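# Loop a rubber band around two bench dogs

## Task

Stretch the rubber band so it wraps once around each of the two bench dogs, sitting against their sides above the board rather than over their tops, and leave the board lying flat and motionless on the table.

## Robot and tools

Robot: two six-joint arms, left_arm and right_arm, each with a parallel two-finger gripper, set on opposite sides of a table. Joints from base outward: waist, shoulder, elbow, wrist pitch, wrist yaw, wrist roll. Ranges (rad): waist -3.054 to 3.054, shoulder 0.000 to 3.142, elbow 0.000 to 2.356, wrist pitch -1.571 to 1.571, wrist yaw -1.571 to 1.571, wrist roll -3.142 to 3.142.

Scene frame: origin at the table centre, table surface at z = +0.020 m, +z up. left_arm's base sits at (-0.030, +0.459, +0.137) m on the +y side, right_arm's at (+0.016, -0.457, +0.056) m. The arm names do not match left or right in the images. Gripper axes: fingers extend along its +x, close along its y. The reported end_effector_position is the point between the fingers, 3 to 4 cm short of the tips; only the outermost 1.5 cm of each finger's inner face is flat.

Frames: every hand position, orientation, velocity, Hand target and wrist-camera pose is given in that arm's own base frame. Offsets you send are along the current Hand target's own axes.

Row layout (shared by execute_actions and move): one flat list of 14 numbers covering both arms, each in [-1, 1]. First left_arm: dx, dy, dz, rx, ry, rz, opening; then the same seven for right_arm. dx, dy, dz are offsets where 1.0 equals 0.6 m. rx, ry, rz form a single rotation vector, 1.0 equal to 180 degrees. These are offsets from the Hand target as it was when the action or move began, never from the previous row, so sending the same offset twice moves twice as far. The opening is absolute, not an offset: +1 is fully open (0.080 m), -1 closed, and empty fingers touch at about -0.78. To keep an arm still, give zeros for its six pose values and repeat its present opening (a 0 opening is a real half-open command). Closing fully takes at least about 0.6 s.

execute_actions: actions is a list of actions; each action is a list of up to 15 rows, one per 1/30 s control step, and a short list repeats its final row to fill 15 steps (one action = 0.5 s). cameras: list of names, ["all"], or [] for none; omitted gives images only when actions is empty. An empty actions list simply reports state and pictures.

move: target is one row or a list of up to 15 rows, all offsets measured from the same starting Hand targets. speed: top path speed in m/s, 0.002 to 4.3 (default 0.25), rotation limited to twice that in rad/s; one value or one per target. blend: corner radius in m for intermediate targets; 0 means stop at each. opening_speed: rate of the commanded opening on the -1 to +1 scale per second, at least 0.2. grip_force: per-pad force limit in N, 8 to 34, one value or one per arm; it persists. blocking=false returns after 0.5 s while the motion continues. Paths are straight lines that ignore obstacles and the other arm, end together, and are cut off after 10 s. Openings in the first target start immediately; openings in later targets apply once everything has come to rest there. Faster moves overshoot more and hit harder. Do not route a path close to an arm's own base; go around it.

wait: seconds 0 to 10, holds last commands while any running move continues. stop: brakes a running move (needs room if fast). zoom_image: camera is cam_left_wrist or cam_right_wrist, region [x0, y0, x1, y1] in pixels of its latest image (896x504), at most 504 wide and 504 high. finished_scene: scene is the integer number of the scene now running; irreversible.

Cameras: only the two wrist cameras, each riding on its arm; their pinhole calibration is listed per camera and may be slightly off, and a moving arm's picture can lag.

Results: end_effector_position (m), end_effector_quat_wxyz, velocities (m/s, rad/s), Hand target (last commanded pose after clipping; next offsets start here), Tool commands, grip_measured (opening on the command scale, about ±2 mm error, reading somewhat narrower than a squeezed part), grip_effort_n (motor-side newtons, negative closing, caps near 83 N, not finger force), Joint positions (last entry is the opening in metres), Joint torques, and External joint torques (an outside push toward a larger joint value lowers it). "within noise" means the arm is still. The move: line gives the ending: done (at rest within 8 mm and 2 degrees), off_target, moving, held (a check withheld steps or clearance stopped the path), blocked (gripper stopped far from its command by an obstacle; it then eases off), or fault; limits=paced means a pose was clipped, limits=held that steps were withheld. MOTOR HOT appears from 50 °C; OVER-TEMPERATURE FAULT at 95 °C halts the arm; OVER-SPEED FAULT follows too-fast joint motion.

Control quirks: the commanded orientation is clipped to within 32 degrees of the measured one each step. Friction and gravity leave grippers short, low or tilted, especially far out; small moves may not happen or go astray. Check pose after each move, correct tilt, and send any remaining gap as a new offset. To stop pressing on something, command back beyond the gripper's actual position.

Gripping: at first contact note grip_measured and command about 0.08 below it for a firm hold, less for a lighter one. Very thin items (under about 5 mm) get reduced force.

Avoid: contact torques reaching the limits (N m: waist 18.2, shoulder 22.5, elbow 22.4, wrist pitch 5.92, wrist yaw 5.9, wrist roll 5.54) which freeze an arm for 10 s; any collision or squeeze between the two arms or grippers; strain on wrist camera cables; fast impacts, hard pushes, drops or releasing moving parts; anything leaving the table; tipping the board. Brief external nudges to loose objects can occur. Holding loads or stretching out heats motors.

Each tool is called after "Request:" as name(argument=value, ...) on one line, values as JSON.

## Session

Request:
execute_actions(actions=[])

Scene clock: 0.00 s.
left_arm: end_effector_position=(+0.2063, +0.1556, +0.1041) grip_measured=+1.000 grip_effort_n=n/a end_effector_quat_wxyz=(+0.949, +0.054, +0.250, -0.186) | right_arm: end_effector_position=(+0.2589, -0.0573, +0.3242) grip_measured=+0.341 grip_effort_n=n/a end_effector_quat_wxyz=(+0.862, -0.136, +0.121, -0.473)
Joint positions: left_arm=[1.177 1.489 0.752 -0.815 1.053 1.561 0.08] | right_arm=[0.372 1.021 0.923 -0.328 1.374 0.062 0.05]
Joint velocities: within noise
Joint torques (N m): no reading
External joint torques (N m): no reading
Heat: left arm: hottest waist 36 °C (+0.0 °C/min); right arm: hottest shoulder 35 °C (+0.0 °C/min).
Hand target: left_arm +0.2065, +0.1557, +0.1045; +0.949, +0.055, +0.250, -0.186 | right_arm +0.2583, -0.0575, +0.3265; +0.862, -0.132, +0.118, -0.474
Tool commands: left_gripper/opening=+1.0 right_gripper/opening=+0.340842

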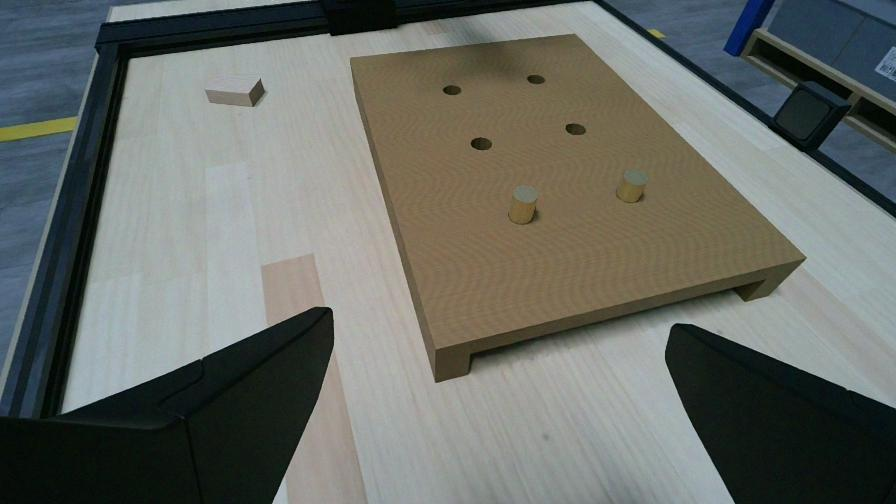

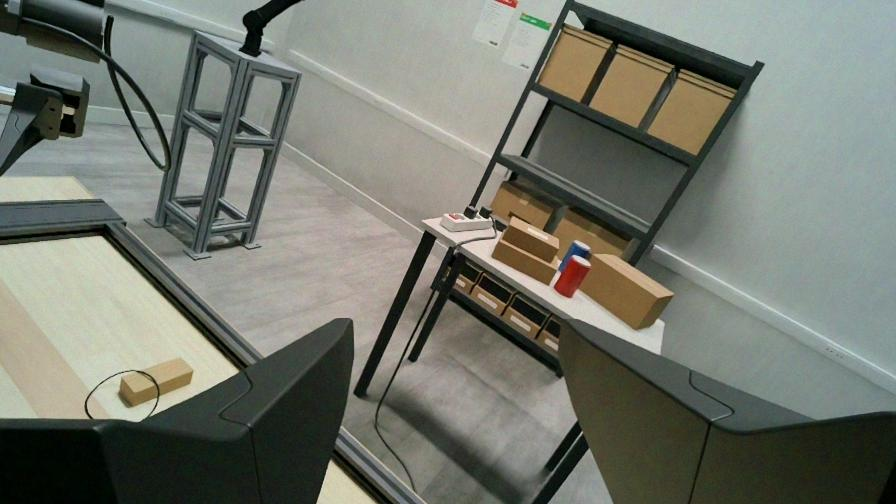

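Request:
move(target=[0.1075,0.194,-0.0647,-0.0993,0.222,0.079,1.0,0,0,0,0,0,0,0.340842], cameras=["all"])

Scene clock: 98.37 s.
left_arm: end_effector_position=(+0.2831, +0.2485, +0.0412) grip_measured=+1.000 grip_effort_n=0.2 end_effector_quat_wxyz=(+0.821, +0.001, +0.571, -0.002) | right_arm: end_effector_position=(+0.2589, -0.0573, +0.3242) grip_measured=+0.341 grip_effort_n=0.2 end_effector_quat_wxyz=(+0.862, -0.136, +0.121, -0.473)
Joint positions: left_arm=[0.822 1.86 1.175 -0.641 0.258 0.794 0.08] | right_arm=[0.372 1.021 0.923 -0.328 1.374 0.062 0.05]
Joint torques (N m): left_arm=[-0.47 -5.48 7.23 0.57 0.01 -0.19] | right_arm=[-0.08 -2.6 7.4 0.85 0.31 0.03]
External joint torques (N m): left_arm=[-0.44 2.42 1.58 -0.15 -0.19 -0.19] | right_arm=[-0.07 -0.2 1.2 -0.31 0.06 0.01]
Heat: left arm: hottest elbow 36 °C (+1.0 °C/min); right arm: hottest elbow 38 °C (+2.0 °C/min).
Hand target: left_arm +0.2851, +0.2500, +0.0402; +0.819, +0.000, +0.573, +0.000 | right_arm +0.2583, -0.0575, +0.3265; +0.862, -0.132, +0.118, -0.474
Off the commanded pose: left_arm 0.003 m, 0 deg | right_arm 0.002 m, 1 deg.
move: done
camera_calibration:
cam_left_wrist: T_world_to_cam=[[0.0531728, -0.998527, -0.0107958, 0.244296], [-0.99858, -0.0531347, -0.00378298, 0.325978], [0.00320378, 0.0109816, -0.999935, 0.109984], [0, 0, 0, 1]] pos_world=[0.312173, 0.260049, 0.113848]

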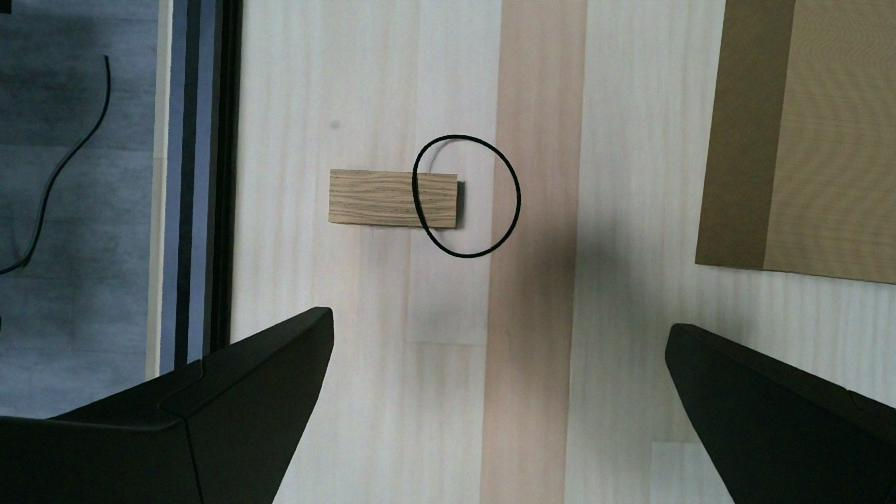

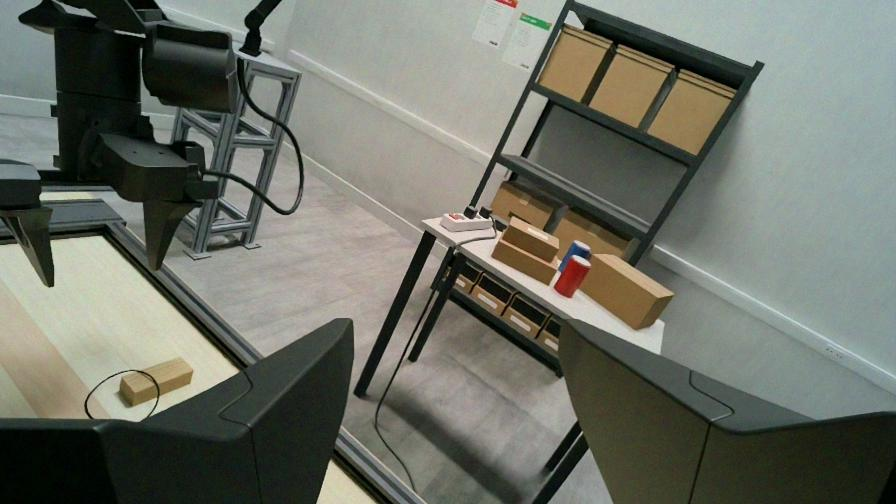

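Request:
zoom_image(camera="cam_left_wrist", region=[200, 280, 704, 504])

Request:
zoom_image(camera="cam_right_wrist", region=[0, 120, 320, 460])

Scaled by 1.000.

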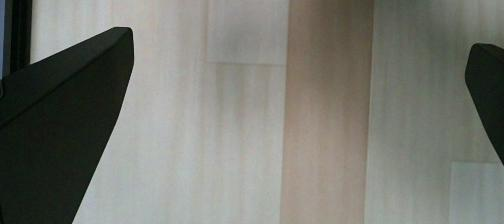

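Scaled by 1.482.

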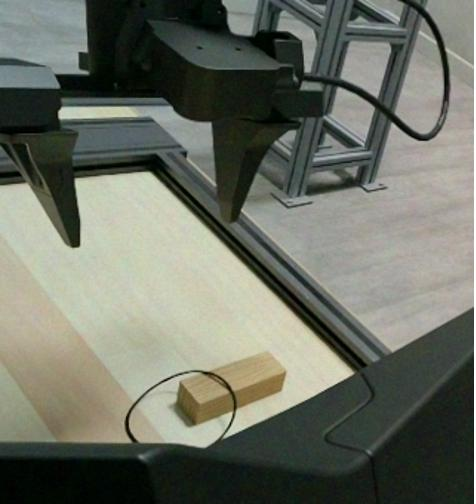

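Request:
move(target=[0.178,-0.04,0.0398,0,0.111,0,-0.11,0,0,0,0,0,0,0.340842], cameras=["all"])

Scene clock: 248.67 s.
left_arm: end_effector_position=(+0.3441, +0.2245, -0.0487) grip_measured=-0.108 grip_effort_n=-12.8 end_effector_quat_wxyz=(+0.710, +0.002, +0.704, -0.003) | right_arm: end_effector_position=(+0.2589, -0.0573, +0.3242) grip_measured=+0.341 grip_effort_n=0.2 end_effector_quat_wxyz=(+0.862, -0.136, +0.121, -0.473)
Joint positions: left_arm=[0.58 2.293 1.502 -0.773 0.006 0.587 0.03] | right_arm=[0.372 1.021 0.923 -0.328 1.374 0.062 0.05]
Joint torques (N m): left_arm=[-0.05 -6.99 6.26 0.12 -0.16 -0.26] | right_arm=[-0.09 -2.63 7.41 0.85 0.31 0.02]
External joint torques (N m): left_arm=[-0.05 3.16 1.26 -0.22 -0.19 -0.26] | right_arm=[-0.09 -0.23 1.21 -0.31 0.06 0]
Heat: left arm: hottest elbow 41 °C (+0.0 °C/min); right arm: hottest elbow 39 °C (+0.0 °C/min).
Hand target: left_arm +0.3442, +0.2261, -0.0518; +0.708, +0.000, +0.707, +0.000 | right_arm +0.2583, -0.0575, +0.3265; +0.862, -0.132, +0.118, -0.474
Off the commanded pose: left_arm 0.004 m, 1 deg | right_arm 0.002 m, 1 deg.
move: done
camera_calibration:
cam_left_wrist: T_world_to_cam=[[0.042703, -0.998686, -0.0283432, 0.218909], [-0.941046, -0.0497345, 0.334602, 0.38125], [-0.335572, 0.0123837, -0.941933, 0.139254], [0, 0, 0, 1]] pos_world=[0.396156, 0.235858, 0.00980522]

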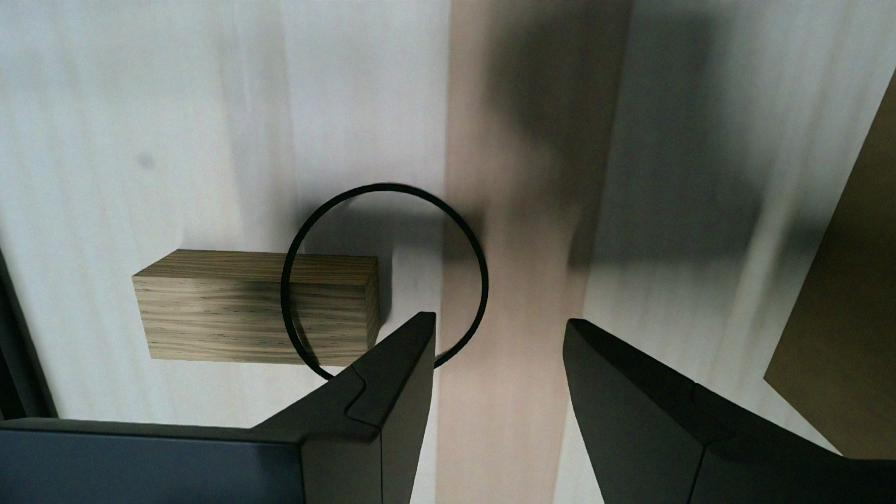

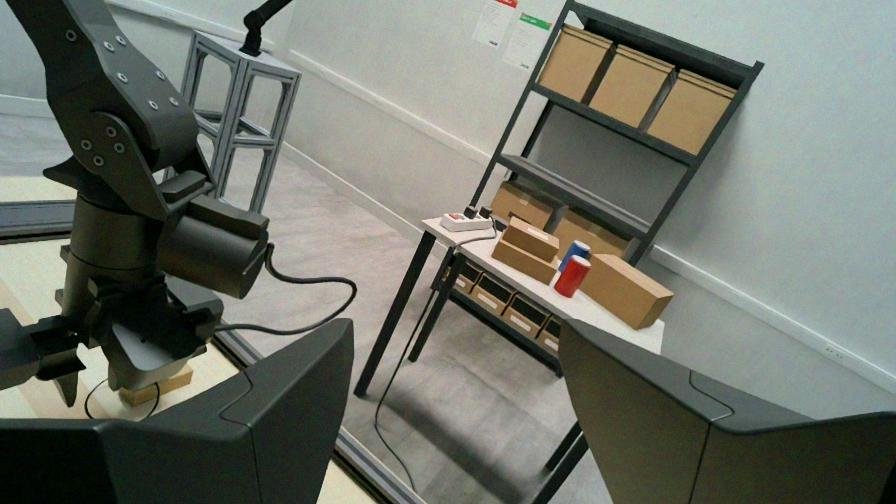

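Request:
move(target=[0.0383,0,-0.0083,0,0,0,-0.11,0,0,0,0,0,0,0.340842], cameras=["cam_left_wrist"], speed=0.08)

Scene clock: 266.10 s.
left_arm: end_effector_position=(+0.3440, +0.2267, -0.0684) grip_measured=-0.108 grip_effort_n=-12.8 end_effector_quat_wxyz=(+0.714, +0.003, +0.701, +0.001) | right_arm: end_effector_position=(+0.2589, -0.0573, +0.3242) grip_measured=+0.341 grip_effort_n=0.2 end_effector_quat_wxyz=(+0.862, -0.136, +0.121, -0.473)
Joint positions: left_arm=[0.585 2.33 1.477 -0.699 0.006 0.587 0.03] | right_arm=[0.372 1.021 0.923 -0.328 1.374 0.062 0.05]
Joint torques (N m): left_arm=[0.16 -7.41 3.62 0.49 -0.16 0.05] | right_arm=[-0.06 -2.61 7.4 0.85 0.3 0.03]
External joint torques (N m): left_arm=[0.16 2.76 -1.22 0.12 -0.19 0.05] | right_arm=[-0.06 -0.19 1.16 -0.31 0.06 0.01]
Heat: left arm: hottest elbow 40 °C (-1.0 °C/min); right arm: hottest elbow 40 °C (+1.0 °C/min).
Hand target: left_arm +0.3392, +0.2262, -0.0748; +0.708, +0.000, +0.707, +0.000 | right_arm +0.2583, -0.0575, +0.3265; +0.862, -0.132, +0.118, -0.474
Off the commanded pose: left_arm 0.008 m, 1 deg | right_arm 0.002 m, 1 deg.
move: done
camera_calibration:
cam_left_wrist: T_world_to_cam=[[0.0479072, -0.998267, -0.0341747, 0.218288], [-0.943957, -0.056434, 0.325207, 0.389683], [-0.326572, 0.0166797, -0.945025, 0.116342], [0, 0, 0, 1]] pos_world=[0.395381, 0.237961, -0.00932122]
Images, in order (width x height): cam_left_wrist 896x504.

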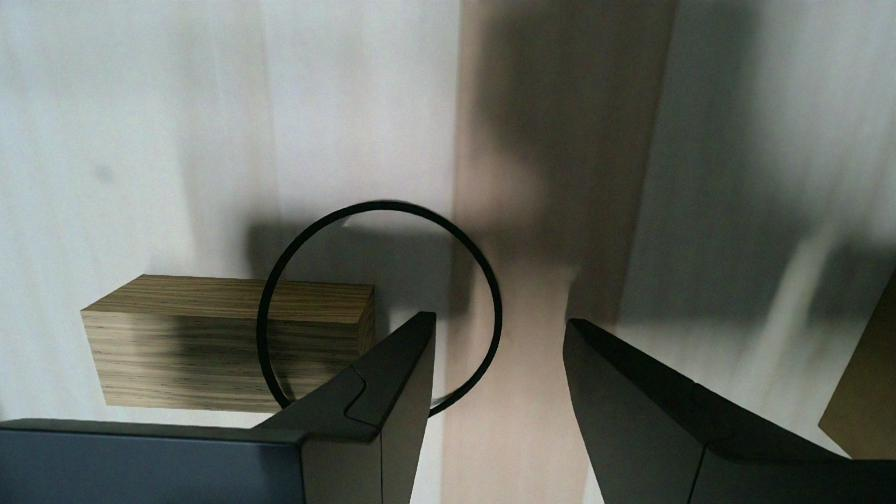

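Request:
move(target=[0.0133,0,-0.0087,0,0,0,-0.11,0,0,0,0,0,0,0.340842], cameras=["cam_left_wrist"], speed=0.04)

Scene clock: 281.47 s.
left_arm: end_effector_position=(+0.3393, +0.2269, -0.0759) grip_measured=-0.108 grip_effort_n=-12.8 end_effector_quat_wxyz=(+0.714, +0.001, +0.700, +0.003) | right_arm: end_effector_position=(+0.2589, -0.0573, +0.3242) grip_measured=+0.341 grip_effort_n=0.2 end_effector_quat_wxyz=(+0.862, -0.136, +0.121, -0.473)
Joint positions: left_arm=[0.592 2.335 1.448 -0.665 0.006 0.589 0.03] | right_arm=[0.372 1.021 0.923 -0.328 1.374 0.062 0.05]
Joint torques (N m): left_arm=[0.27 -7.56 3.67 0.54 -0.16 0.22] | right_arm=[-0.09 -2.63 7.39 0.85 0.31 0.02]
External joint torques (N m): left_arm=[0.21 2.52 -1.04 0.18 -0.19 0.22] | right_arm=[-0.09 -0.25 1.22 -0.3 0.06 0]
Heat: left arm: hottest shoulder 41 °C (+4.0 °C/min); right arm: hottest elbow 40 °C (+1.0 °C/min).
Hand target: left_arm +0.3340, +0.2261, -0.0828; +0.708, +0.000, +0.707, +0.000 | right_arm +0.2583, -0.0575, +0.3265; +0.862, -0.132, +0.118, -0.474
Off the commanded pose: left_arm 0.009 m, 1 deg | right_arm 0.002 m, 1 deg.
move: off_target (left_arm)
camera_calibration:
cam_left_wrist: T_world_to_cam=[[0.0524903, -0.998006, -0.0350415, 0.216885], [-0.944094, -0.0610301, 0.323978, 0.388754], [-0.325471, 0.0160768, -0.945415, 0.107385], [0, 0, 0, 1]] pos_world=[0.390587, 0.238452, -0.0168247]
Images, in order (width x height): cam_left_wrist 896x504.

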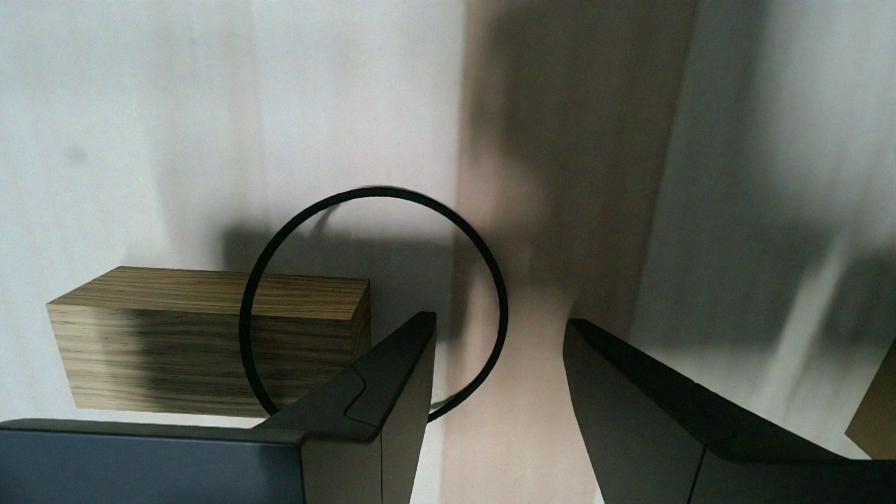

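Request:
move(target=[0.0092,0.001,-0.0035,0,0,0,-0.11,0,0,0,0,0,0,0.340842], cameras=["cam_left_wrist"], speed=0.03)

Request:
zoom_image(camera="cam_left_wrist", region=[400, 220, 624, 346])

Scene clock: 288.90 s.
left_arm: end_effector_position=(+0.3384, +0.2277, -0.0780) grip_measured=-0.108 grip_effort_n=-13.3 end_effector_quat_wxyz=(+0.715, +0.002, +0.699, +0.004) | right_arm: end_effector_position=(+0.2589, -0.0573, +0.3242) grip_measured=+0.341 grip_effort_n=0.2 end_effector_quat_wxyz=(+0.862, -0.136, +0.121, -0.473)
Joint positions: left_arm=[0.594 2.336 1.44 -0.652 0.006 0.592 0.03] | right_arm=[0.372 1.021 0.923 -0.328 1.374 0.062 0.05]
Joint torques (N m): left_arm=[0.26 -6.26 3.25 0.98 -0.15 0.24] | right_arm=[-0.06 -2.63 7.42 0.85 0.31 0.03]
External joint torques (N m): left_arm=[0.24 3.81 -1.44 0.61 -0.17 0.24] | right_arm=[-0.05 -0.23 1.24 -0.3 0.06 0]
Heat: left arm: hottest shoulder 43 °C (+6.0 °C/min); right arm: hottest elbow 40 °C (+1.0 °C/min).
Hand target: left_arm +0.3319, +0.2268, -0.0883; +0.707, +0.000, +0.707, +0.000 | right_arm +0.2583, -0.0575, +0.3265; +0.862, -0.132, +0.118, -0.474
Off the commanded pose: left_arm 0.012 m, 1 deg | right_arm 0.002 m, 1 deg.
move: off_target (left_arm)
camera_calibration:
cam_left_wrist: T_world_to_cam=[[0.0530309, -0.997906, -0.0370289, 0.217211], [-0.945063, -0.0621314, 0.32093, 0.388929], [-0.322559, 0.0179754, -0.946379, 0.103704], [0, 0, 0, 1]] pos_world=[0.389494, 0.239056, -0.0186332]
Images, in order (width x height): cam_left_wrist 896x504.

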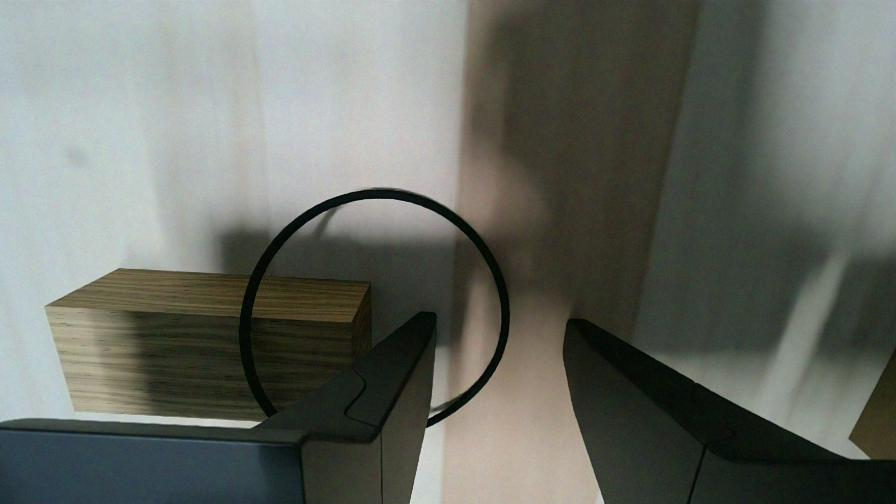

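Scaled by 2.250.

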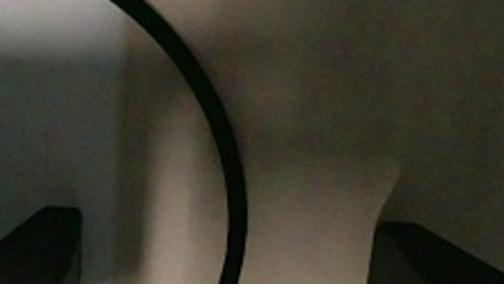

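Request:
move(target=[0,0,0,0,0,0,-1,0,0,0,0,0,0,0.340842], cameras=["cam_left_wrist"], opening_speed=1.0)

Request:
zoom_image(camera="cam_left_wrist", region=[388, 220, 612, 346])

Scene clock: 299.37 s.
left_arm: end_effector_position=(+0.3393, +0.2283, -0.0779) grip_measured=-0.773 grip_effort_n=-24.4 end_effector_quat_wxyz=(+0.717, +0.003, +0.698, +0.005) | right_arm: end_effector_position=(+0.2589, -0.0573, +0.3242) grip_measured=+0.341 grip_effort_n=0.2 end_effector_quat_wxyz=(+0.862, -0.136, +0.121, -0.473)
Joint positions: left_arm=[0.594 2.336 1.44 -0.647 0.006 0.592 0] | right_arm=[0.372 1.021 0.923 -0.328 1.374 0.062 0.05]
Joint torques (N m): left_arm=[0.42 -6.52 3.32 0.71 -0.16 0.21] | right_arm=[-0.06 -2.61 7.4 0.86 0.3 0.02]
External joint torques (N m): left_arm=[0.49 3.57 -1.4 0.33 -0.2 0.21] | right_arm=[-0.05 -0.22 1.24 -0.29 0.05 0]
Heat: left arm: hottest shoulder 43 °C (+6.1 °C/min); right arm: hottest elbow 40 °C (+1.0 °C/min).
Hand target: left_arm +0.3319, +0.2268, -0.0883; +0.708, +0.000, +0.707, +0.000 | right_arm +0.2583, -0.0575, +0.3265; +0.862, -0.132, +0.118, -0.474
Off the commanded pose: left_arm 0.013 m, 2 deg | right_arm 0.002 m, 1 deg.
move: off_target (left_arm)
camera_calibration:
cam_left_wrist: T_world_to_cam=[[0.0524545, -0.997837, -0.0396181, 0.217658], [-0.946421, -0.0623324, 0.316863, 0.389935], [-0.318648, 0.0208744, -0.947643, 0.101925], [0, 0, 0, 1]] pos_world=[0.390103, 0.239365, -0.0183445]
Images, in order (width x height): cam_left_wrist 896x504.

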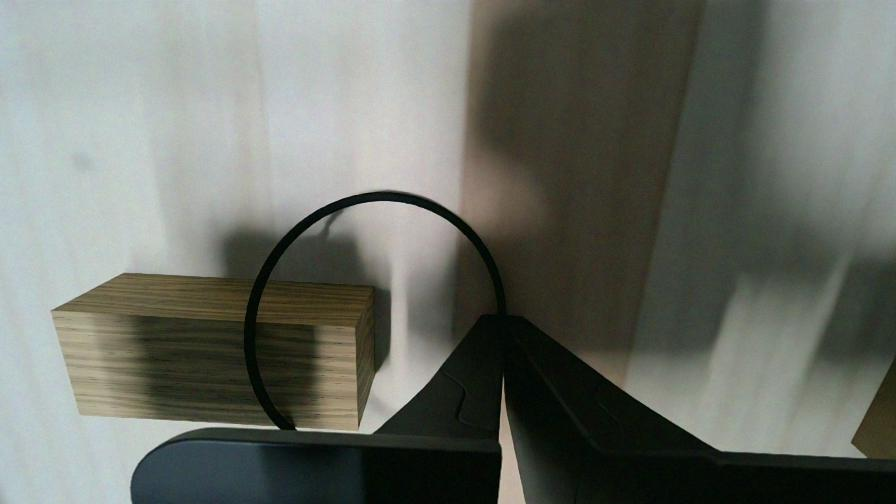

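Scaled by 2.250.

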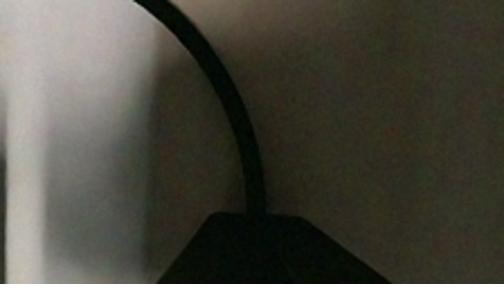

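Request:
move(target=[-0.0833,0,0,0,0,0,-1,0,0,0,0,0,0,0.340842], cameras=["cam_left_wrist"], speed=0.1)

Scene clock: 305.20 s.
left_arm: end_effector_position=(+0.3301, +0.2228, -0.0434) grip_measured=-0.774 grip_effort_n=-22.6 end_effector_quat_wxyz=(+0.704, -0.006, +0.710, -0.003) | right_arm: end_effector_position=(+0.2589, -0.0573, +0.3242) grip_measured=+0.341 grip_effort_n=0.2 end_effector_quat_wxyz=(+0.862, -0.136, +0.121, -0.473)
Joint positions: left_arm=[0.596 2.256 1.46 -0.789 0.006 0.592 0] | right_arm=[0.372 1.021 0.923 -0.328 1.374 0.062 0.05]
Joint torques (N m): left_arm=[0.26 -9.36 5.9 0.14 -0.16 0.24] | right_arm=[-0.09 -2.62 7.42 0.85 0.31 0.02]
External joint torques (N m): left_arm=[0.21 0.43 1.01 -0.16 -0.18 0.24] | right_arm=[-0.09 -0.27 1.26 -0.29 0.06 0]
Heat: left arm: hottest shoulder 43 °C (+6.1 °C/min); right arm: hottest elbow 40 °C (+1.0 °C/min).
Hand target: left_arm +0.3319, +0.2267, -0.0383; +0.708, +0.000, +0.707, +0.000 | right_arm +0.2583, -0.0575, +0.3265; +0.862, -0.132, +0.118, -0.474
Off the commanded pose: left_arm 0.007 m, 1 deg | right_arm 0.002 m, 1 deg.
move: done
camera_calibration:
cam_left_wrist: T_world_to_cam=[[0.052968, -0.998439, -0.0177435, 0.215], [-0.934624, -0.0558243, 0.351229, 0.366189], [-0.351671, -0.00202043, -0.936121, 0.14833], [0, 0, 0, 1]] pos_world=[0.383024, 0.235407, 0.0140532]
Images, in order (width x height): cam_left_wrist 896x504.

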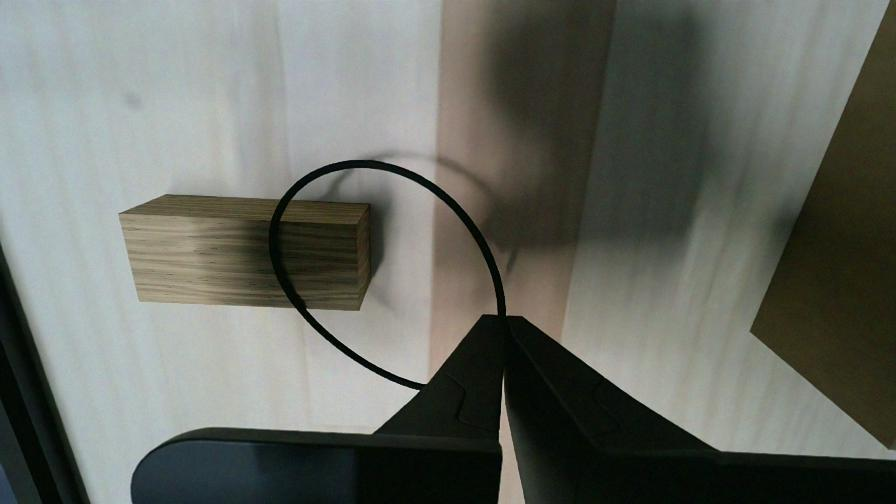

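Request:
move(target=[[-0.147,0,0,0,0,0,-1,0,0,0,0,0,0,0.340842],[-0.147,-0.366,0.0885,0,0,0,-1,0,0,0,0,0,0,0.340842]], blend=0.04, cameras=["all"], speed=0.15)

Scene clock: 323.40 s.
left_arm: end_effector_position=(+0.3829, +0.0058, +0.0516) grip_measured=-0.774 grip_effort_n=-23.0 end_effector_quat_wxyz=(+0.709, +0.001, +0.706, -0.004) | right_arm: end_effector_position=(+0.2589, -0.0573, +0.3242) grip_measured=+0.341 grip_effort_n=0.2 end_effector_quat_wxyz=(+0.862, -0.136, +0.121, -0.473)
Joint positions: left_arm=[0.017 2.04 1.522 -1.049 0.005 0.024 0] | right_arm=[0.372 1.021 0.923 -0.328 1.374 0.062 0.05]
Joint torques (N m): left_arm=[-0.1 -6.28 6.91 0.11 -0.16 -0.18] | right_arm=[-0.08 -2.62 7.4 0.85 0.31 0.03]
External joint torques (N m): left_arm=[-0.05 2.98 1.22 -0.26 -0.16 -0.18] | right_arm=[-0.08 -0.23 1.23 -0.29 0.06 0]
Heat: left arm: hottest shoulder 49 °C (+10.1 °C/min); right arm: hottest elbow 40 °C (+0.0 °C/min).
Hand target: left_arm +0.3850, +0.0072, +0.0500; +0.708, +0.000, +0.707, +0.000 | right_arm +0.2583, -0.0575, +0.3265; +0.862, -0.132, +0.118, -0.474
Off the commanded pose: left_arm 0.003 m, 1 deg | right_arm 0.002 m, 1 deg.
move: done
camera_calibration:
cam_left_wrist: T_world_to_cam=[[0.0428555, -0.998773, -0.0248099, 0.00150587], [-0.939539, -0.0487337, 0.338957, 0.372429], [-0.33975, 0.00878369, -0.940475, 0.251063], [0, 0, 0, 1]] pos_world=[0.435146, 0.0174486, 0.109918]

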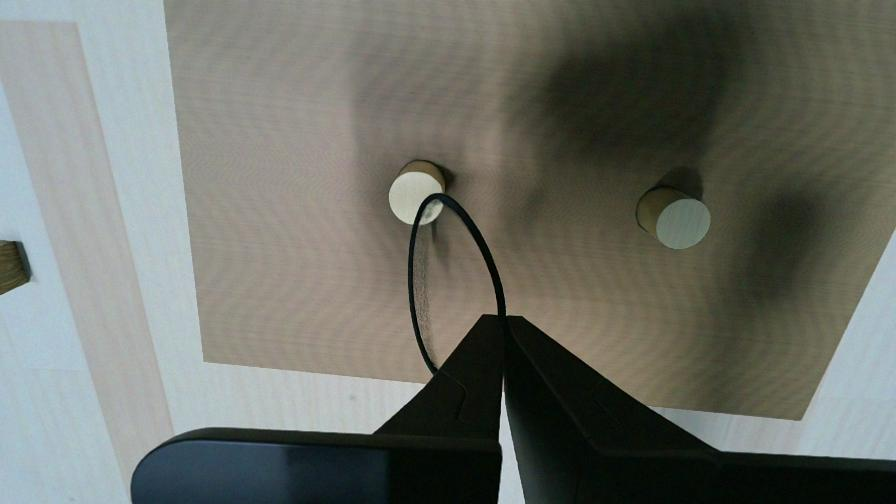

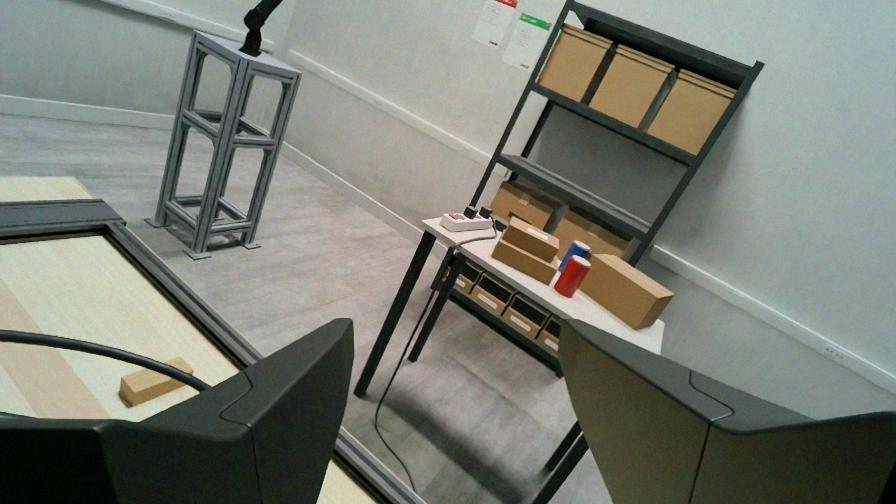

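Request:
move(target=[[-0.05,0,0,0,0,0,-1,0,0,0,0,0,0,0.340842],[-0.05,0.097,0,0,0,0,-1,0,0,0,0,0,0,0.340842]], blend=0.01, cameras=["cam_left_wrist"], speed=0.12)

Scene clock: 354.90 s.
left_arm: end_effector_position=(+0.3828, +0.0649, +0.0810) grip_measured=-0.774 grip_effort_n=-22.6 end_effector_quat_wxyz=(+0.708, -0.004, +0.706, +0.002) | right_arm: end_effector_position=(+0.2589, -0.0573, +0.3242) grip_measured=+0.341 grip_effort_n=0.2 end_effector_quat_wxyz=(+0.862, -0.136, +0.121, -0.473)
Joint positions: left_arm=[0.169 2.037 1.637 -1.168 0.004 0.16 0] | right_arm=[0.372 1.021 0.923 -0.328 1.374 0.062 0.05]
Joint torques (N m): left_arm=[-0.23 -6.59 7.03 0.16 -0.12 0.28] | right_arm=[-0.08 -2.61 7.4 0.85 0.31 0.02]
External joint torques (N m): left_arm=[-0.26 2.66 1.28 -0.2 -0.12 0.28] | right_arm=[-0.08 -0.22 1.24 -0.29 0.06 0]
Heat: left arm: hottest shoulder 44 °C (+1.0 °C/min); right arm: hottest elbow 40 °C (+0.0 °C/min).
Hand target: left_arm +0.3850, +0.0653, +0.0799; +0.708, +0.000, +0.707, +0.000 | right_arm +0.2583, -0.0575, +0.3265; +0.862, -0.132, +0.118, -0.474
Off the commanded pose: left_arm 0.002 m, 1 deg | right_arm 0.002 m, 1 deg.
move: done
camera_calibration:
cam_left_wrist: T_world_to_cam=[[0.0588399, -0.99791, -0.0267211, 0.0552869], [-0.938268, -0.0644236, 0.339856, 0.365676], [-0.340867, 0.00507451, -0.940098, 0.278715], [0, 0, 0, 1]] pos_world=[0.434854, 0.0773151, 0.139219]
Images, in order (width x height): cam_left_wrist 896x504.

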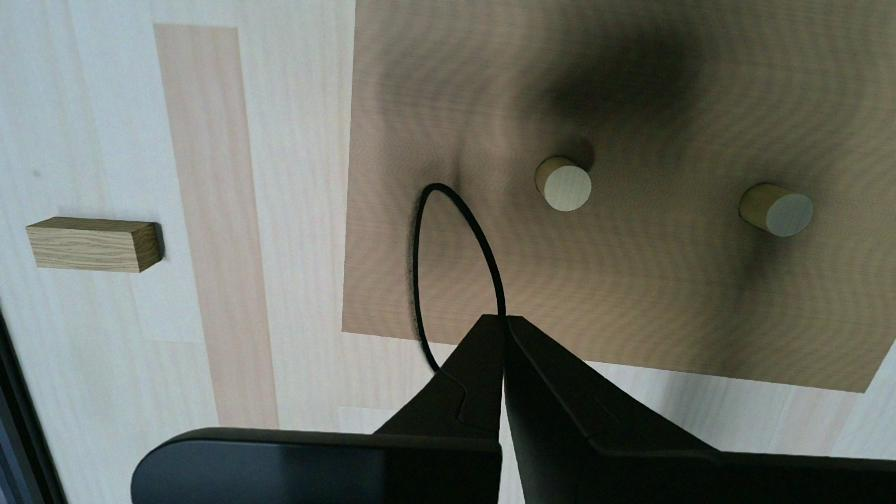

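Request:
move(target=[0.0833,0,0,0,0,0,-1,0,0,0,0,0,0,0.340842], cameras=["cam_left_wrist"], speed=0.1)

Scene clock: 372.33 s.
left_arm: end_effector_position=(+0.3878, +0.0658, +0.0360) grip_measured=-0.774 grip_effort_n=-22.6 end_effector_quat_wxyz=(+0.713, -0.003, +0.701, +0.003) | right_arm: end_effector_position=(+0.2589, -0.0573, +0.3242) grip_measured=+0.341 grip_effort_n=-0.2 end_effector_quat_wxyz=(+0.862, -0.136, +0.121, -0.473)
Joint positions: left_arm=[0.169 2.086 1.526 -0.994 0.004 0.16 0] | right_arm=[0.372 1.021 0.923 -0.328 1.374 0.062 0.05]
Joint torques (N m): left_arm=[-0.19 -7.1 4.44 0.56 -0.1 0.27] | right_arm=[-0.09 -2.63 7.42 0.86 0.3 0.02]
External joint torques (N m): left_arm=[-0.25 2.31 -1.12 0.19 -0.1 0.27] | right_arm=[-0.09 -0.23 1.24 -0.29 0.05 0]
Heat: left arm: hottest shoulder 45 °C (-2.0 °C/min); right arm: hottest elbow 40 °C (+0.0 °C/min).
Hand target: left_arm +0.3850, +0.0653, +0.0299; +0.708, +0.000, +0.707, +0.000 | right_arm +0.2583, -0.0575, +0.3265; +0.862, -0.132, +0.118, -0.474
Off the commanded pose: left_arm 0.007 m, 1 deg | right_arm 0.002 m, 1 deg.
move: done
camera_calibration:
cam_left_wrist: T_world_to_cam=[[0.0588826, -0.997861, -0.0283773, 0.0545959], [-0.943168, -0.0649236, 0.325913, 0.388236], [-0.327059, 0.00757398, -0.944974, 0.232774], [0, 0, 0, 1]] pos_world=[0.439087, 0.0779218, 0.0949835]
Images, in order (width x height): cam_left_wrist 896x504.

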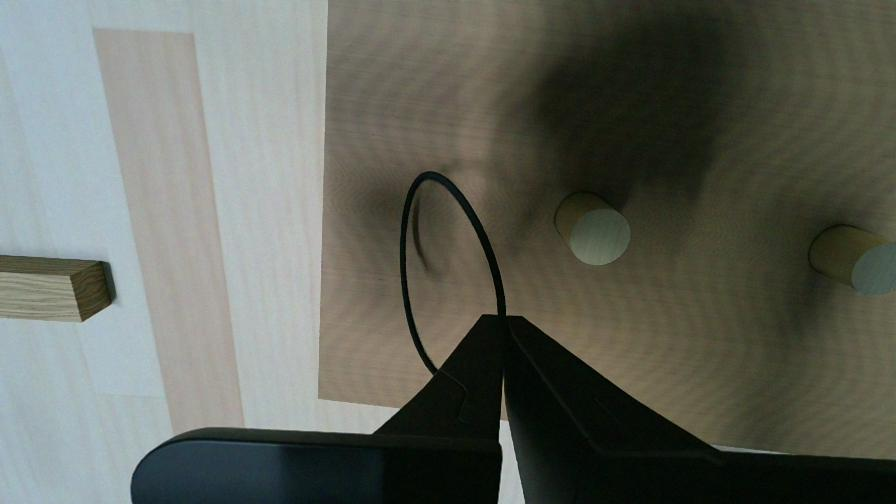

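Request:
move(target=[[0.012,0,0.0133,0,0,0,-1,0,0,0,0,0,0,0.340842],[0.03,-0.0505,0.0133,0,0,0,-1,0,0,0,0,0,0,0.340842],[0.0765,-0.129,0.0133,0,0,0,-1,0,0,0,0,0,0,0.340842]], cameras=["cam_left_wrist"], blend=0.005, speed=0.08)

Scene clock: 392.00 s.
left_arm: end_effector_position=(+0.3967, -0.0125, -0.0093) grip_measured=-0.774 grip_effort_n=-22.6 end_effector_quat_wxyz=(+0.714, +0.000, +0.700, -0.003) | right_arm: end_effector_position=(+0.2589, -0.0573, +0.3242) grip_measured=+0.341 grip_effort_n=0.2 end_effector_quat_wxyz=(+0.862, -0.136, +0.121, -0.473)
Joint positions: left_arm=[-0.03 2.164 1.456 -0.844 0.004 -0.025 0] | right_arm=[0.372 1.021 0.923 -0.328 1.374 0.062 0.05]
Joint torques (N m): left_arm=[-0.06 -6.71 4.1 0.57 -0.1 -0.22] | right_arm=[-0.1 -2.62 7.41 0.85 0.3 0.03]
External joint torques (N m): left_arm=[0 2.82 -1.09 0.22 -0.1 -0.22] | right_arm=[-0.1 -0.21 1.2 -0.31 0.05 0.01]
Heat: left arm: hottest shoulder 44 °C (-3.0 °C/min); right arm: hottest elbow 40 °C (+0.0 °C/min).
Hand target: left_arm +0.3931, -0.0121, -0.0159; +0.708, +0.000, +0.707, +0.000 | right_arm +0.2583, -0.0575, +0.3265; +0.862, -0.132, +0.118, -0.474
Off the commanded pose: left_arm 0.008 m, 1 deg | right_arm 0.002 m, 1 deg.
move: done
camera_calibration:
cam_left_wrist: T_world_to_cam=[[0.0448209, -0.998681, -0.0250435, -0.0196911], [-0.944358, -0.0505331, 0.325016, 0.406957], [-0.325853, 0.00908257, -0.945377, 0.192985], [0, 0, 0, 1]] pos_world=[0.448081, -0.000853118, 0.049683]
Images, in order (width x height): cam_left_wrist 896x504.

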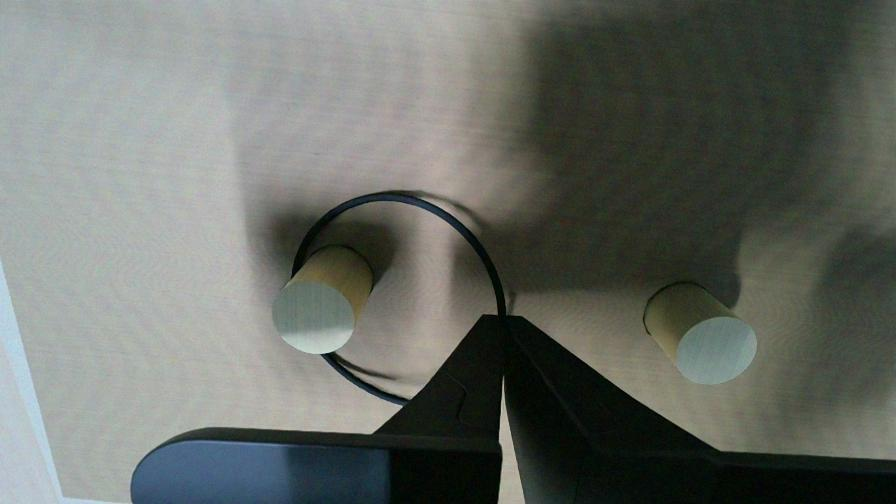

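Request:
move(target=[[0.0233,0.0,-0.003,0,0,0,-1,0,0,0,0,0,0,0.340842],[0.0233,0,-0.003,0,0,0,-0.5,0,0,0,0,0,0,0.340842]], cameras=["cam_left_wrist"], speed=0.05, opening_speed=0.8)

Scene clock: 421.30 s.
left_arm: end_effector_position=(+0.3954, -0.0125, -0.0233) grip_measured=-0.503 grip_effort_n=13.3 end_effector_quat_wxyz=(+0.714, +0.000, +0.700, -0.003) | right_arm: end_effector_position=(+0.2589, -0.0573, +0.3242) grip_measured=+0.341 grip_effort_n=0.2 end_effector_quat_wxyz=(+0.862, -0.136, +0.121, -0.473)
Joint positions: left_arm=[-0.03 2.184 1.427 -0.794 0.004 -0.025 0.012] | right_arm=[0.372 1.021 0.923 -0.328 1.374 0.062 0.05]
Joint torques (N m): left_arm=[-0.17 -6.89 4.05 0.46 -0.15 -0.23] | right_arm=[-0.09 -2.61 7.42 0.85 0.31 0.02]
External joint torques (N m): left_arm=[-0.17 2.72 -1.07 0.09 -0.15 -0.23] | right_arm=[-0.08 -0.24 1.26 -0.3 0.06 0]
Heat: left arm: hottest shoulder 43 °C (-2.0 °C/min); right arm: hottest elbow 41 °C (+1.0 °C/min).
Hand target: left_arm +0.3914, -0.0121, -0.0299; +0.708, +0.000, +0.707, +0.000 | right_arm +0.2583, -0.0575, +0.3265; +0.862, -0.132, +0.118, -0.474
Off the commanded pose: left_arm 0.008 m, 1 deg | right_arm 0.002 m, 1 deg.
move: done
camera_calibration:
cam_left_wrist: T_world_to_cam=[[0.0451884, -0.998668, -0.0249199, -0.0200509], [-0.944577, -0.050834, 0.324331, 0.410377], [-0.325166, 0.00888273, -0.945615, 0.179121], [0, 0, 0, 1]] pos_world=[0.446782, -0.00075414, 0.0357814]
Images, in order (width x height): cam_left_wrist 896x504.

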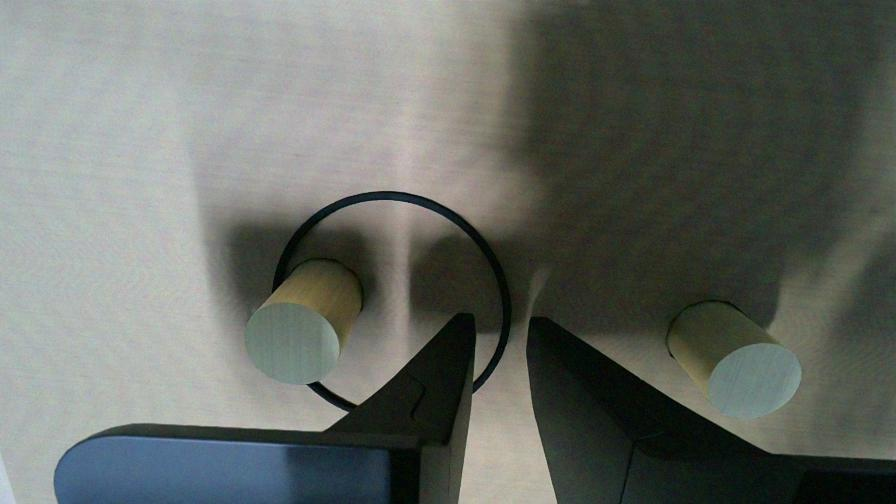

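Request:
move(target=[[-0.12,0.0,0.0,0,0,0,-0.5,0,0,0,0,0,0,0.340842],[-0.15,0.0473,0.0043,0.4945,-0.0872,-0.0872,-0.335,0,0,0,0,0,0,0.340842]], cameras=["cam_left_wrist"], blend=0.02, speed=[0.12, 0.3])

Scene clock: 459.23 s.
left_arm: end_effector_position=(+0.3917, +0.0156, +0.0619) grip_measured=-0.338 grip_effort_n=13.7 end_effector_quat_wxyz=(+0.579, +0.407, +0.408, -0.576) | right_arm: end_effector_position=(+0.2589, -0.0573, +0.3242) grip_measured=+0.341 grip_effort_n=0.2 end_effector_quat_wxyz=(+0.862, -0.136, +0.121, -0.473)
Joint positions: left_arm=[0.168 2.109 1.633 -1.151 0.338 1.744 0.02] | right_arm=[0.372 1.021 0.923 -0.328 1.374 0.062 0.05]
Joint torques (N m): left_arm=[0.18 -6.72 6.74 0 0.41 0.25] | right_arm=[-0.08 -2.61 7.41 0.85 0.31 0.02]
External joint torques (N m): left_arm=[0.17 2.69 1.32 -0.17 0.15 0.25] | right_arm=[-0.08 -0.23 1.26 -0.29 0.06 0]
Heat: left arm: hottest shoulder 47 °C (+4.0 °C/min); right arm: hottest elbow 41 °C (+1.0 °C/min).
Hand target: left_arm +0.3938, +0.0163, +0.0600; +0.580, +0.406, +0.405, -0.579 | right_arm +0.2583, -0.0575, +0.3265; +0.862, -0.132, +0.118, -0.474
Off the commanded pose: left_arm 0.003 m, 0 deg | right_arm 0.002 m, 1 deg.
move: done
camera_calibration:
cam_left_wrist: T_world_to_cam=[[-0.998069, -0.0606219, -0.0135621, 0.403622], [-0.0607285, 0.998125, 0.0075909, 0.0376991], [0.0130765, 0.00839985, -0.999879, 0.129091], [0, 0, 0, 1]] pos_world=[0.403444, -0.0142445, 0.134263]
Images, in order (width x height): cam_left_wrist 896x504.

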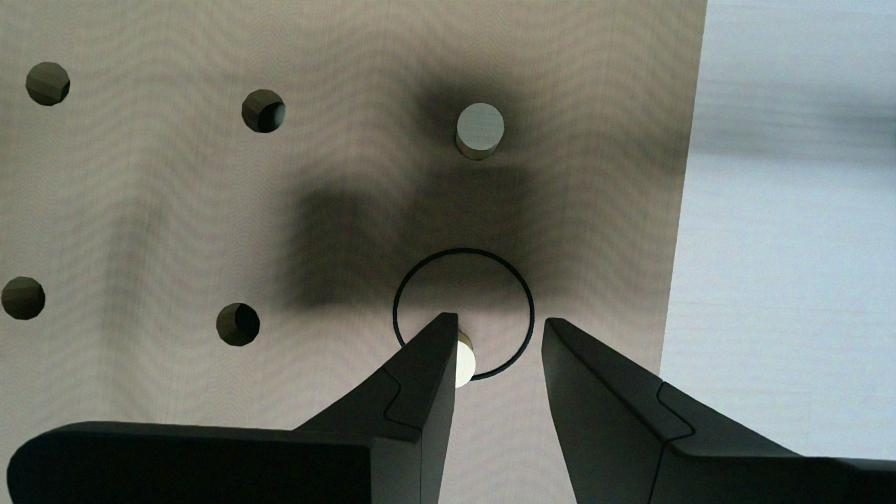

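Request:
move(target=[0.1175,0.0083,-0.0428,0,0,0,-0.335,0,0,0,0,0,0,0.340842], cameras=["cam_left_wrist"], speed=0.1)

Scene clock: 481.33 s.
left_arm: end_effector_position=(+0.4017, +0.0172, -0.0093) grip_measured=-0.337 grip_effort_n=13.7 end_effector_quat_wxyz=(+0.582, +0.411, +0.404, -0.574) | right_arm: end_effector_position=(+0.2589, -0.0573, +0.3242) grip_measured=+0.341 grip_effort_n=0.2 end_effector_quat_wxyz=(+0.862, -0.136, +0.121, -0.473)
Joint positions: left_arm=[0.168 2.232 1.532 -0.915 0.339 1.745 0.02] | right_arm=[0.372 1.021 0.923 -0.328 1.374 0.062 0.05]
Joint torques (N m): left_arm=[0.23 -7.35 4.15 0.29 0.42 0.21] | right_arm=[-0.08 -2.64 7.39 0.85 0.3 0.01]
External joint torques (N m): left_arm=[0.2 2.46 -0.91 0.1 0.16 0.21] | right_arm=[-0.08 -0.23 1.19 -0.3 0.04 -0.01]
Heat: left arm: hottest shoulder 47 °C (+4.0 °C/min); right arm: hottest elbow 41 °C (+0.0 °C/min).
Hand target: left_arm +0.3989, +0.0163, -0.0149; +0.580, +0.406, +0.405, -0.579 | right_arm +0.2583, -0.0575, +0.3265; +0.862, -0.132, +0.118, -0.474
Off the commanded pose: left_arm 0.006 m, 1 deg | right_arm 0.002 m, 1 deg.
move: done
camera_calibration:
cam_left_wrist: T_world_to_cam=[[-0.997842, -0.0601908, -0.0262402, 0.412479], [-0.0604329, 0.998136, 0.00853271, 0.0371048], [0.0256777, 0.0101001, -0.999619, 0.0525705], [0, 0, 0, 1]] pos_world=[0.412482, -0.0127392, 0.0630574]
Images, in order (width x height): cam_left_wrist 896x504.

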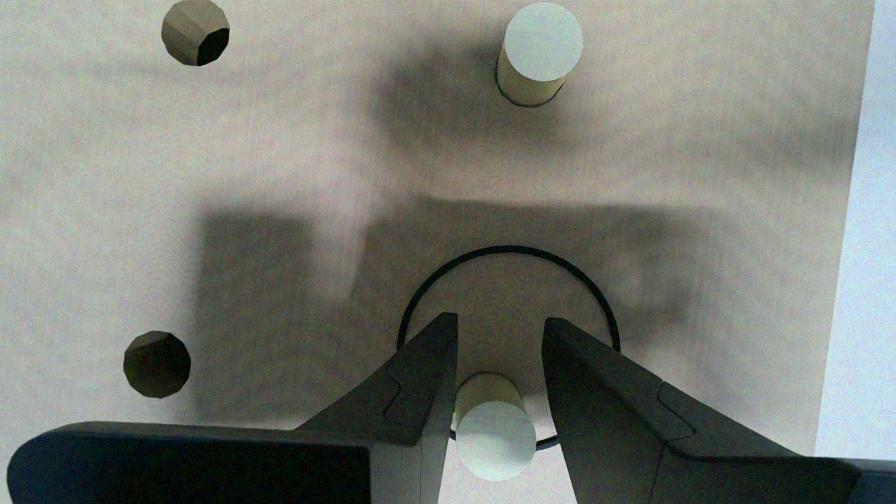

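Request:
move(target=[0.0235,-0.0075,-0.0086,0,0,0,-0.335,0,0,0,0,0,0,0.340842], cameras=["cam_left_wrist"], speed=0.05)

Scene clock: 495.83 s.
left_arm: end_effector_position=(+0.3982, +0.0166, -0.0237) grip_measured=-0.337 grip_effort_n=13.7 end_effector_quat_wxyz=(+0.582, +0.412, +0.404, -0.573) | right_arm: end_effector_position=(+0.2589, -0.0573, +0.3242) grip_measured=+0.341 grip_effort_n=0.2 end_effector_quat_wxyz=(+0.862, -0.136, +0.121, -0.473)
Joint positions: left_arm=[0.168 2.244 1.489 -0.858 0.339 1.745 0.02] | right_arm=[0.372 1.021 0.923 -0.328 1.374 0.062 0.05]
Joint torques (N m): left_arm=[0.07 -7.12 3.94 0.29 0.48 0.23] | right_arm=[-0.09 -2.61 7.41 0.85 0.3 0.01]
External joint torques (N m): left_arm=[0.12 2.61 -0.96 0.09 0.21 0.23] | right_arm=[-0.08 -0.22 1.24 -0.29 0.05 -0.01]
Heat: left arm: hottest shoulder 46 °C (+1.0 °C/min); right arm: hottest elbow 41 °C (+0.0 °C/min).
Hand target: left_arm +0.3943, +0.0164, -0.0300; +0.579, +0.406, +0.405, -0.579 | right_arm +0.2583, -0.0575, +0.3265; +0.862, -0.132, +0.118, -0.474
Off the commanded pose: left_arm 0.007 m, 1 deg | right_arm 0.002 m, 1 deg.
move: done
camera_calibration:
cam_left_wrist: T_world_to_cam=[[-0.997785, -0.0602664, -0.0281602, 0.408451], [-0.0605358, 0.998127, 0.00881441, 0.0376296], [0.0275762, 0.0104996, -0.999565, 0.0376029], [0, 0, 0, 1]] pos_world=[0.408787, -0.0133381, 0.0487569]
Images, in order (width x height): cam_left_wrist 896x504.

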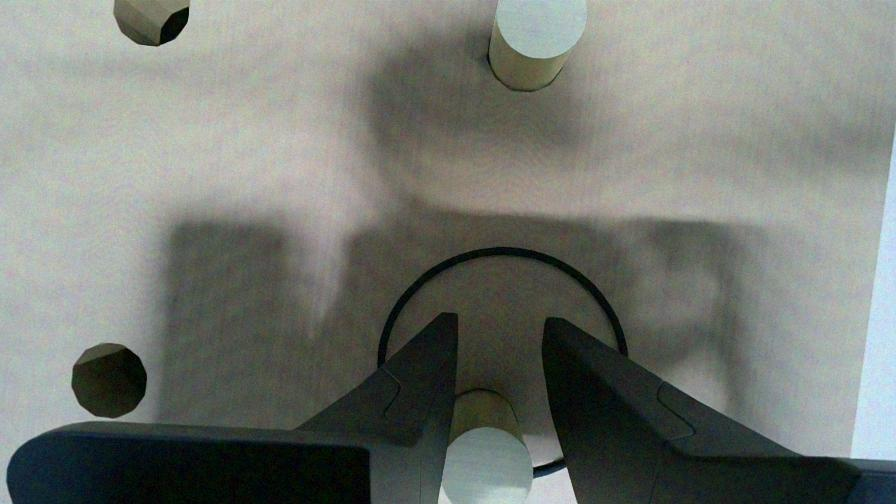

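Request:
move(target=[[0.0078,0,-0.0029,0,0,0,-0.335,0,0,0,0,0,0,0.340842],[0.0078,0,-0.0029,0,0,0,0.02,0,0,0,0,0,0,0.340842]], cameras=["cam_left_wrist"], speed=0.03, opening_speed=1.0)

Scene clock: 504.83 s.
left_arm: end_effector_position=(+0.3988, +0.0166, -0.0277) grip_measured=+0.017 grip_effort_n=14.2 end_effector_quat_wxyz=(+0.582, +0.413, +0.403, -0.573) | right_arm: end_effector_position=(+0.2589, -0.0573, +0.3242) grip_measured=+0.341 grip_effort_n=0.2 end_effector_quat_wxyz=(+0.862, -0.136, +0.121, -0.473)
Joint positions: left_arm=[0.168 2.251 1.484 -0.843 0.339 1.745 0.036] | right_arm=[0.372 1.021 0.923 -0.328 1.374 0.062 0.05]
Joint torques (N m): left_arm=[0.25 -6.84 3.61 0.39 0.45 0.32] | right_arm=[-0.09 -2.59 7.4 0.85 0.31 0.02]
External joint torques (N m): left_arm=[0.22 2.9 -1.29 0.17 0.19 0.32] | right_arm=[-0.11 -0.21 1.22 -0.3 0.06 0]
Heat: left arm: hottest shoulder 47 °C (+1.0 °C/min); right arm: hottest elbow 41 °C (+0.0 °C/min).
Hand target: left_arm +0.3943, +0.0164, -0.0350; +0.580, +0.406, +0.405, -0.579 | right_arm +0.2583, -0.0575, +0.3265; +0.862, -0.132, +0.118, -0.474
Off the commanded pose: left_arm 0.009 m, 1 deg | right_arm 0.002 m, 1 deg.
move: off_target (left_arm); target 2's new opening was sent with left_arm's hand 0.009 m and 1 deg from that target
camera_calibration:
cam_left_wrist: T_world_to_cam=[[-0.997707, -0.0602521, -0.0308378, 0.408836], [-0.0605359, 0.998131, 0.0083522, 0.0377104], [0.0302769, 0.0101998, -0.99949, 0.0325788], [0, 0, 0, 1]] pos_world=[0.409195, -0.0133389, 0.0448548]
Images, in order (width x height): cam_left_wrist 896x504.

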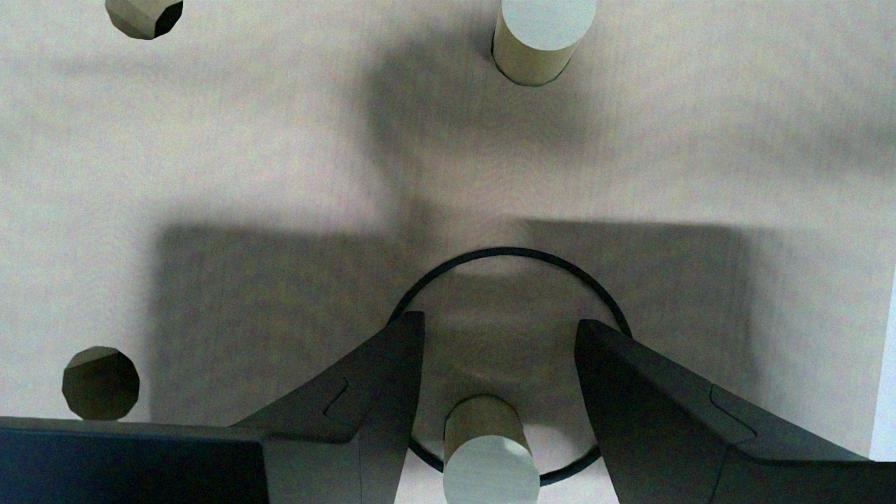

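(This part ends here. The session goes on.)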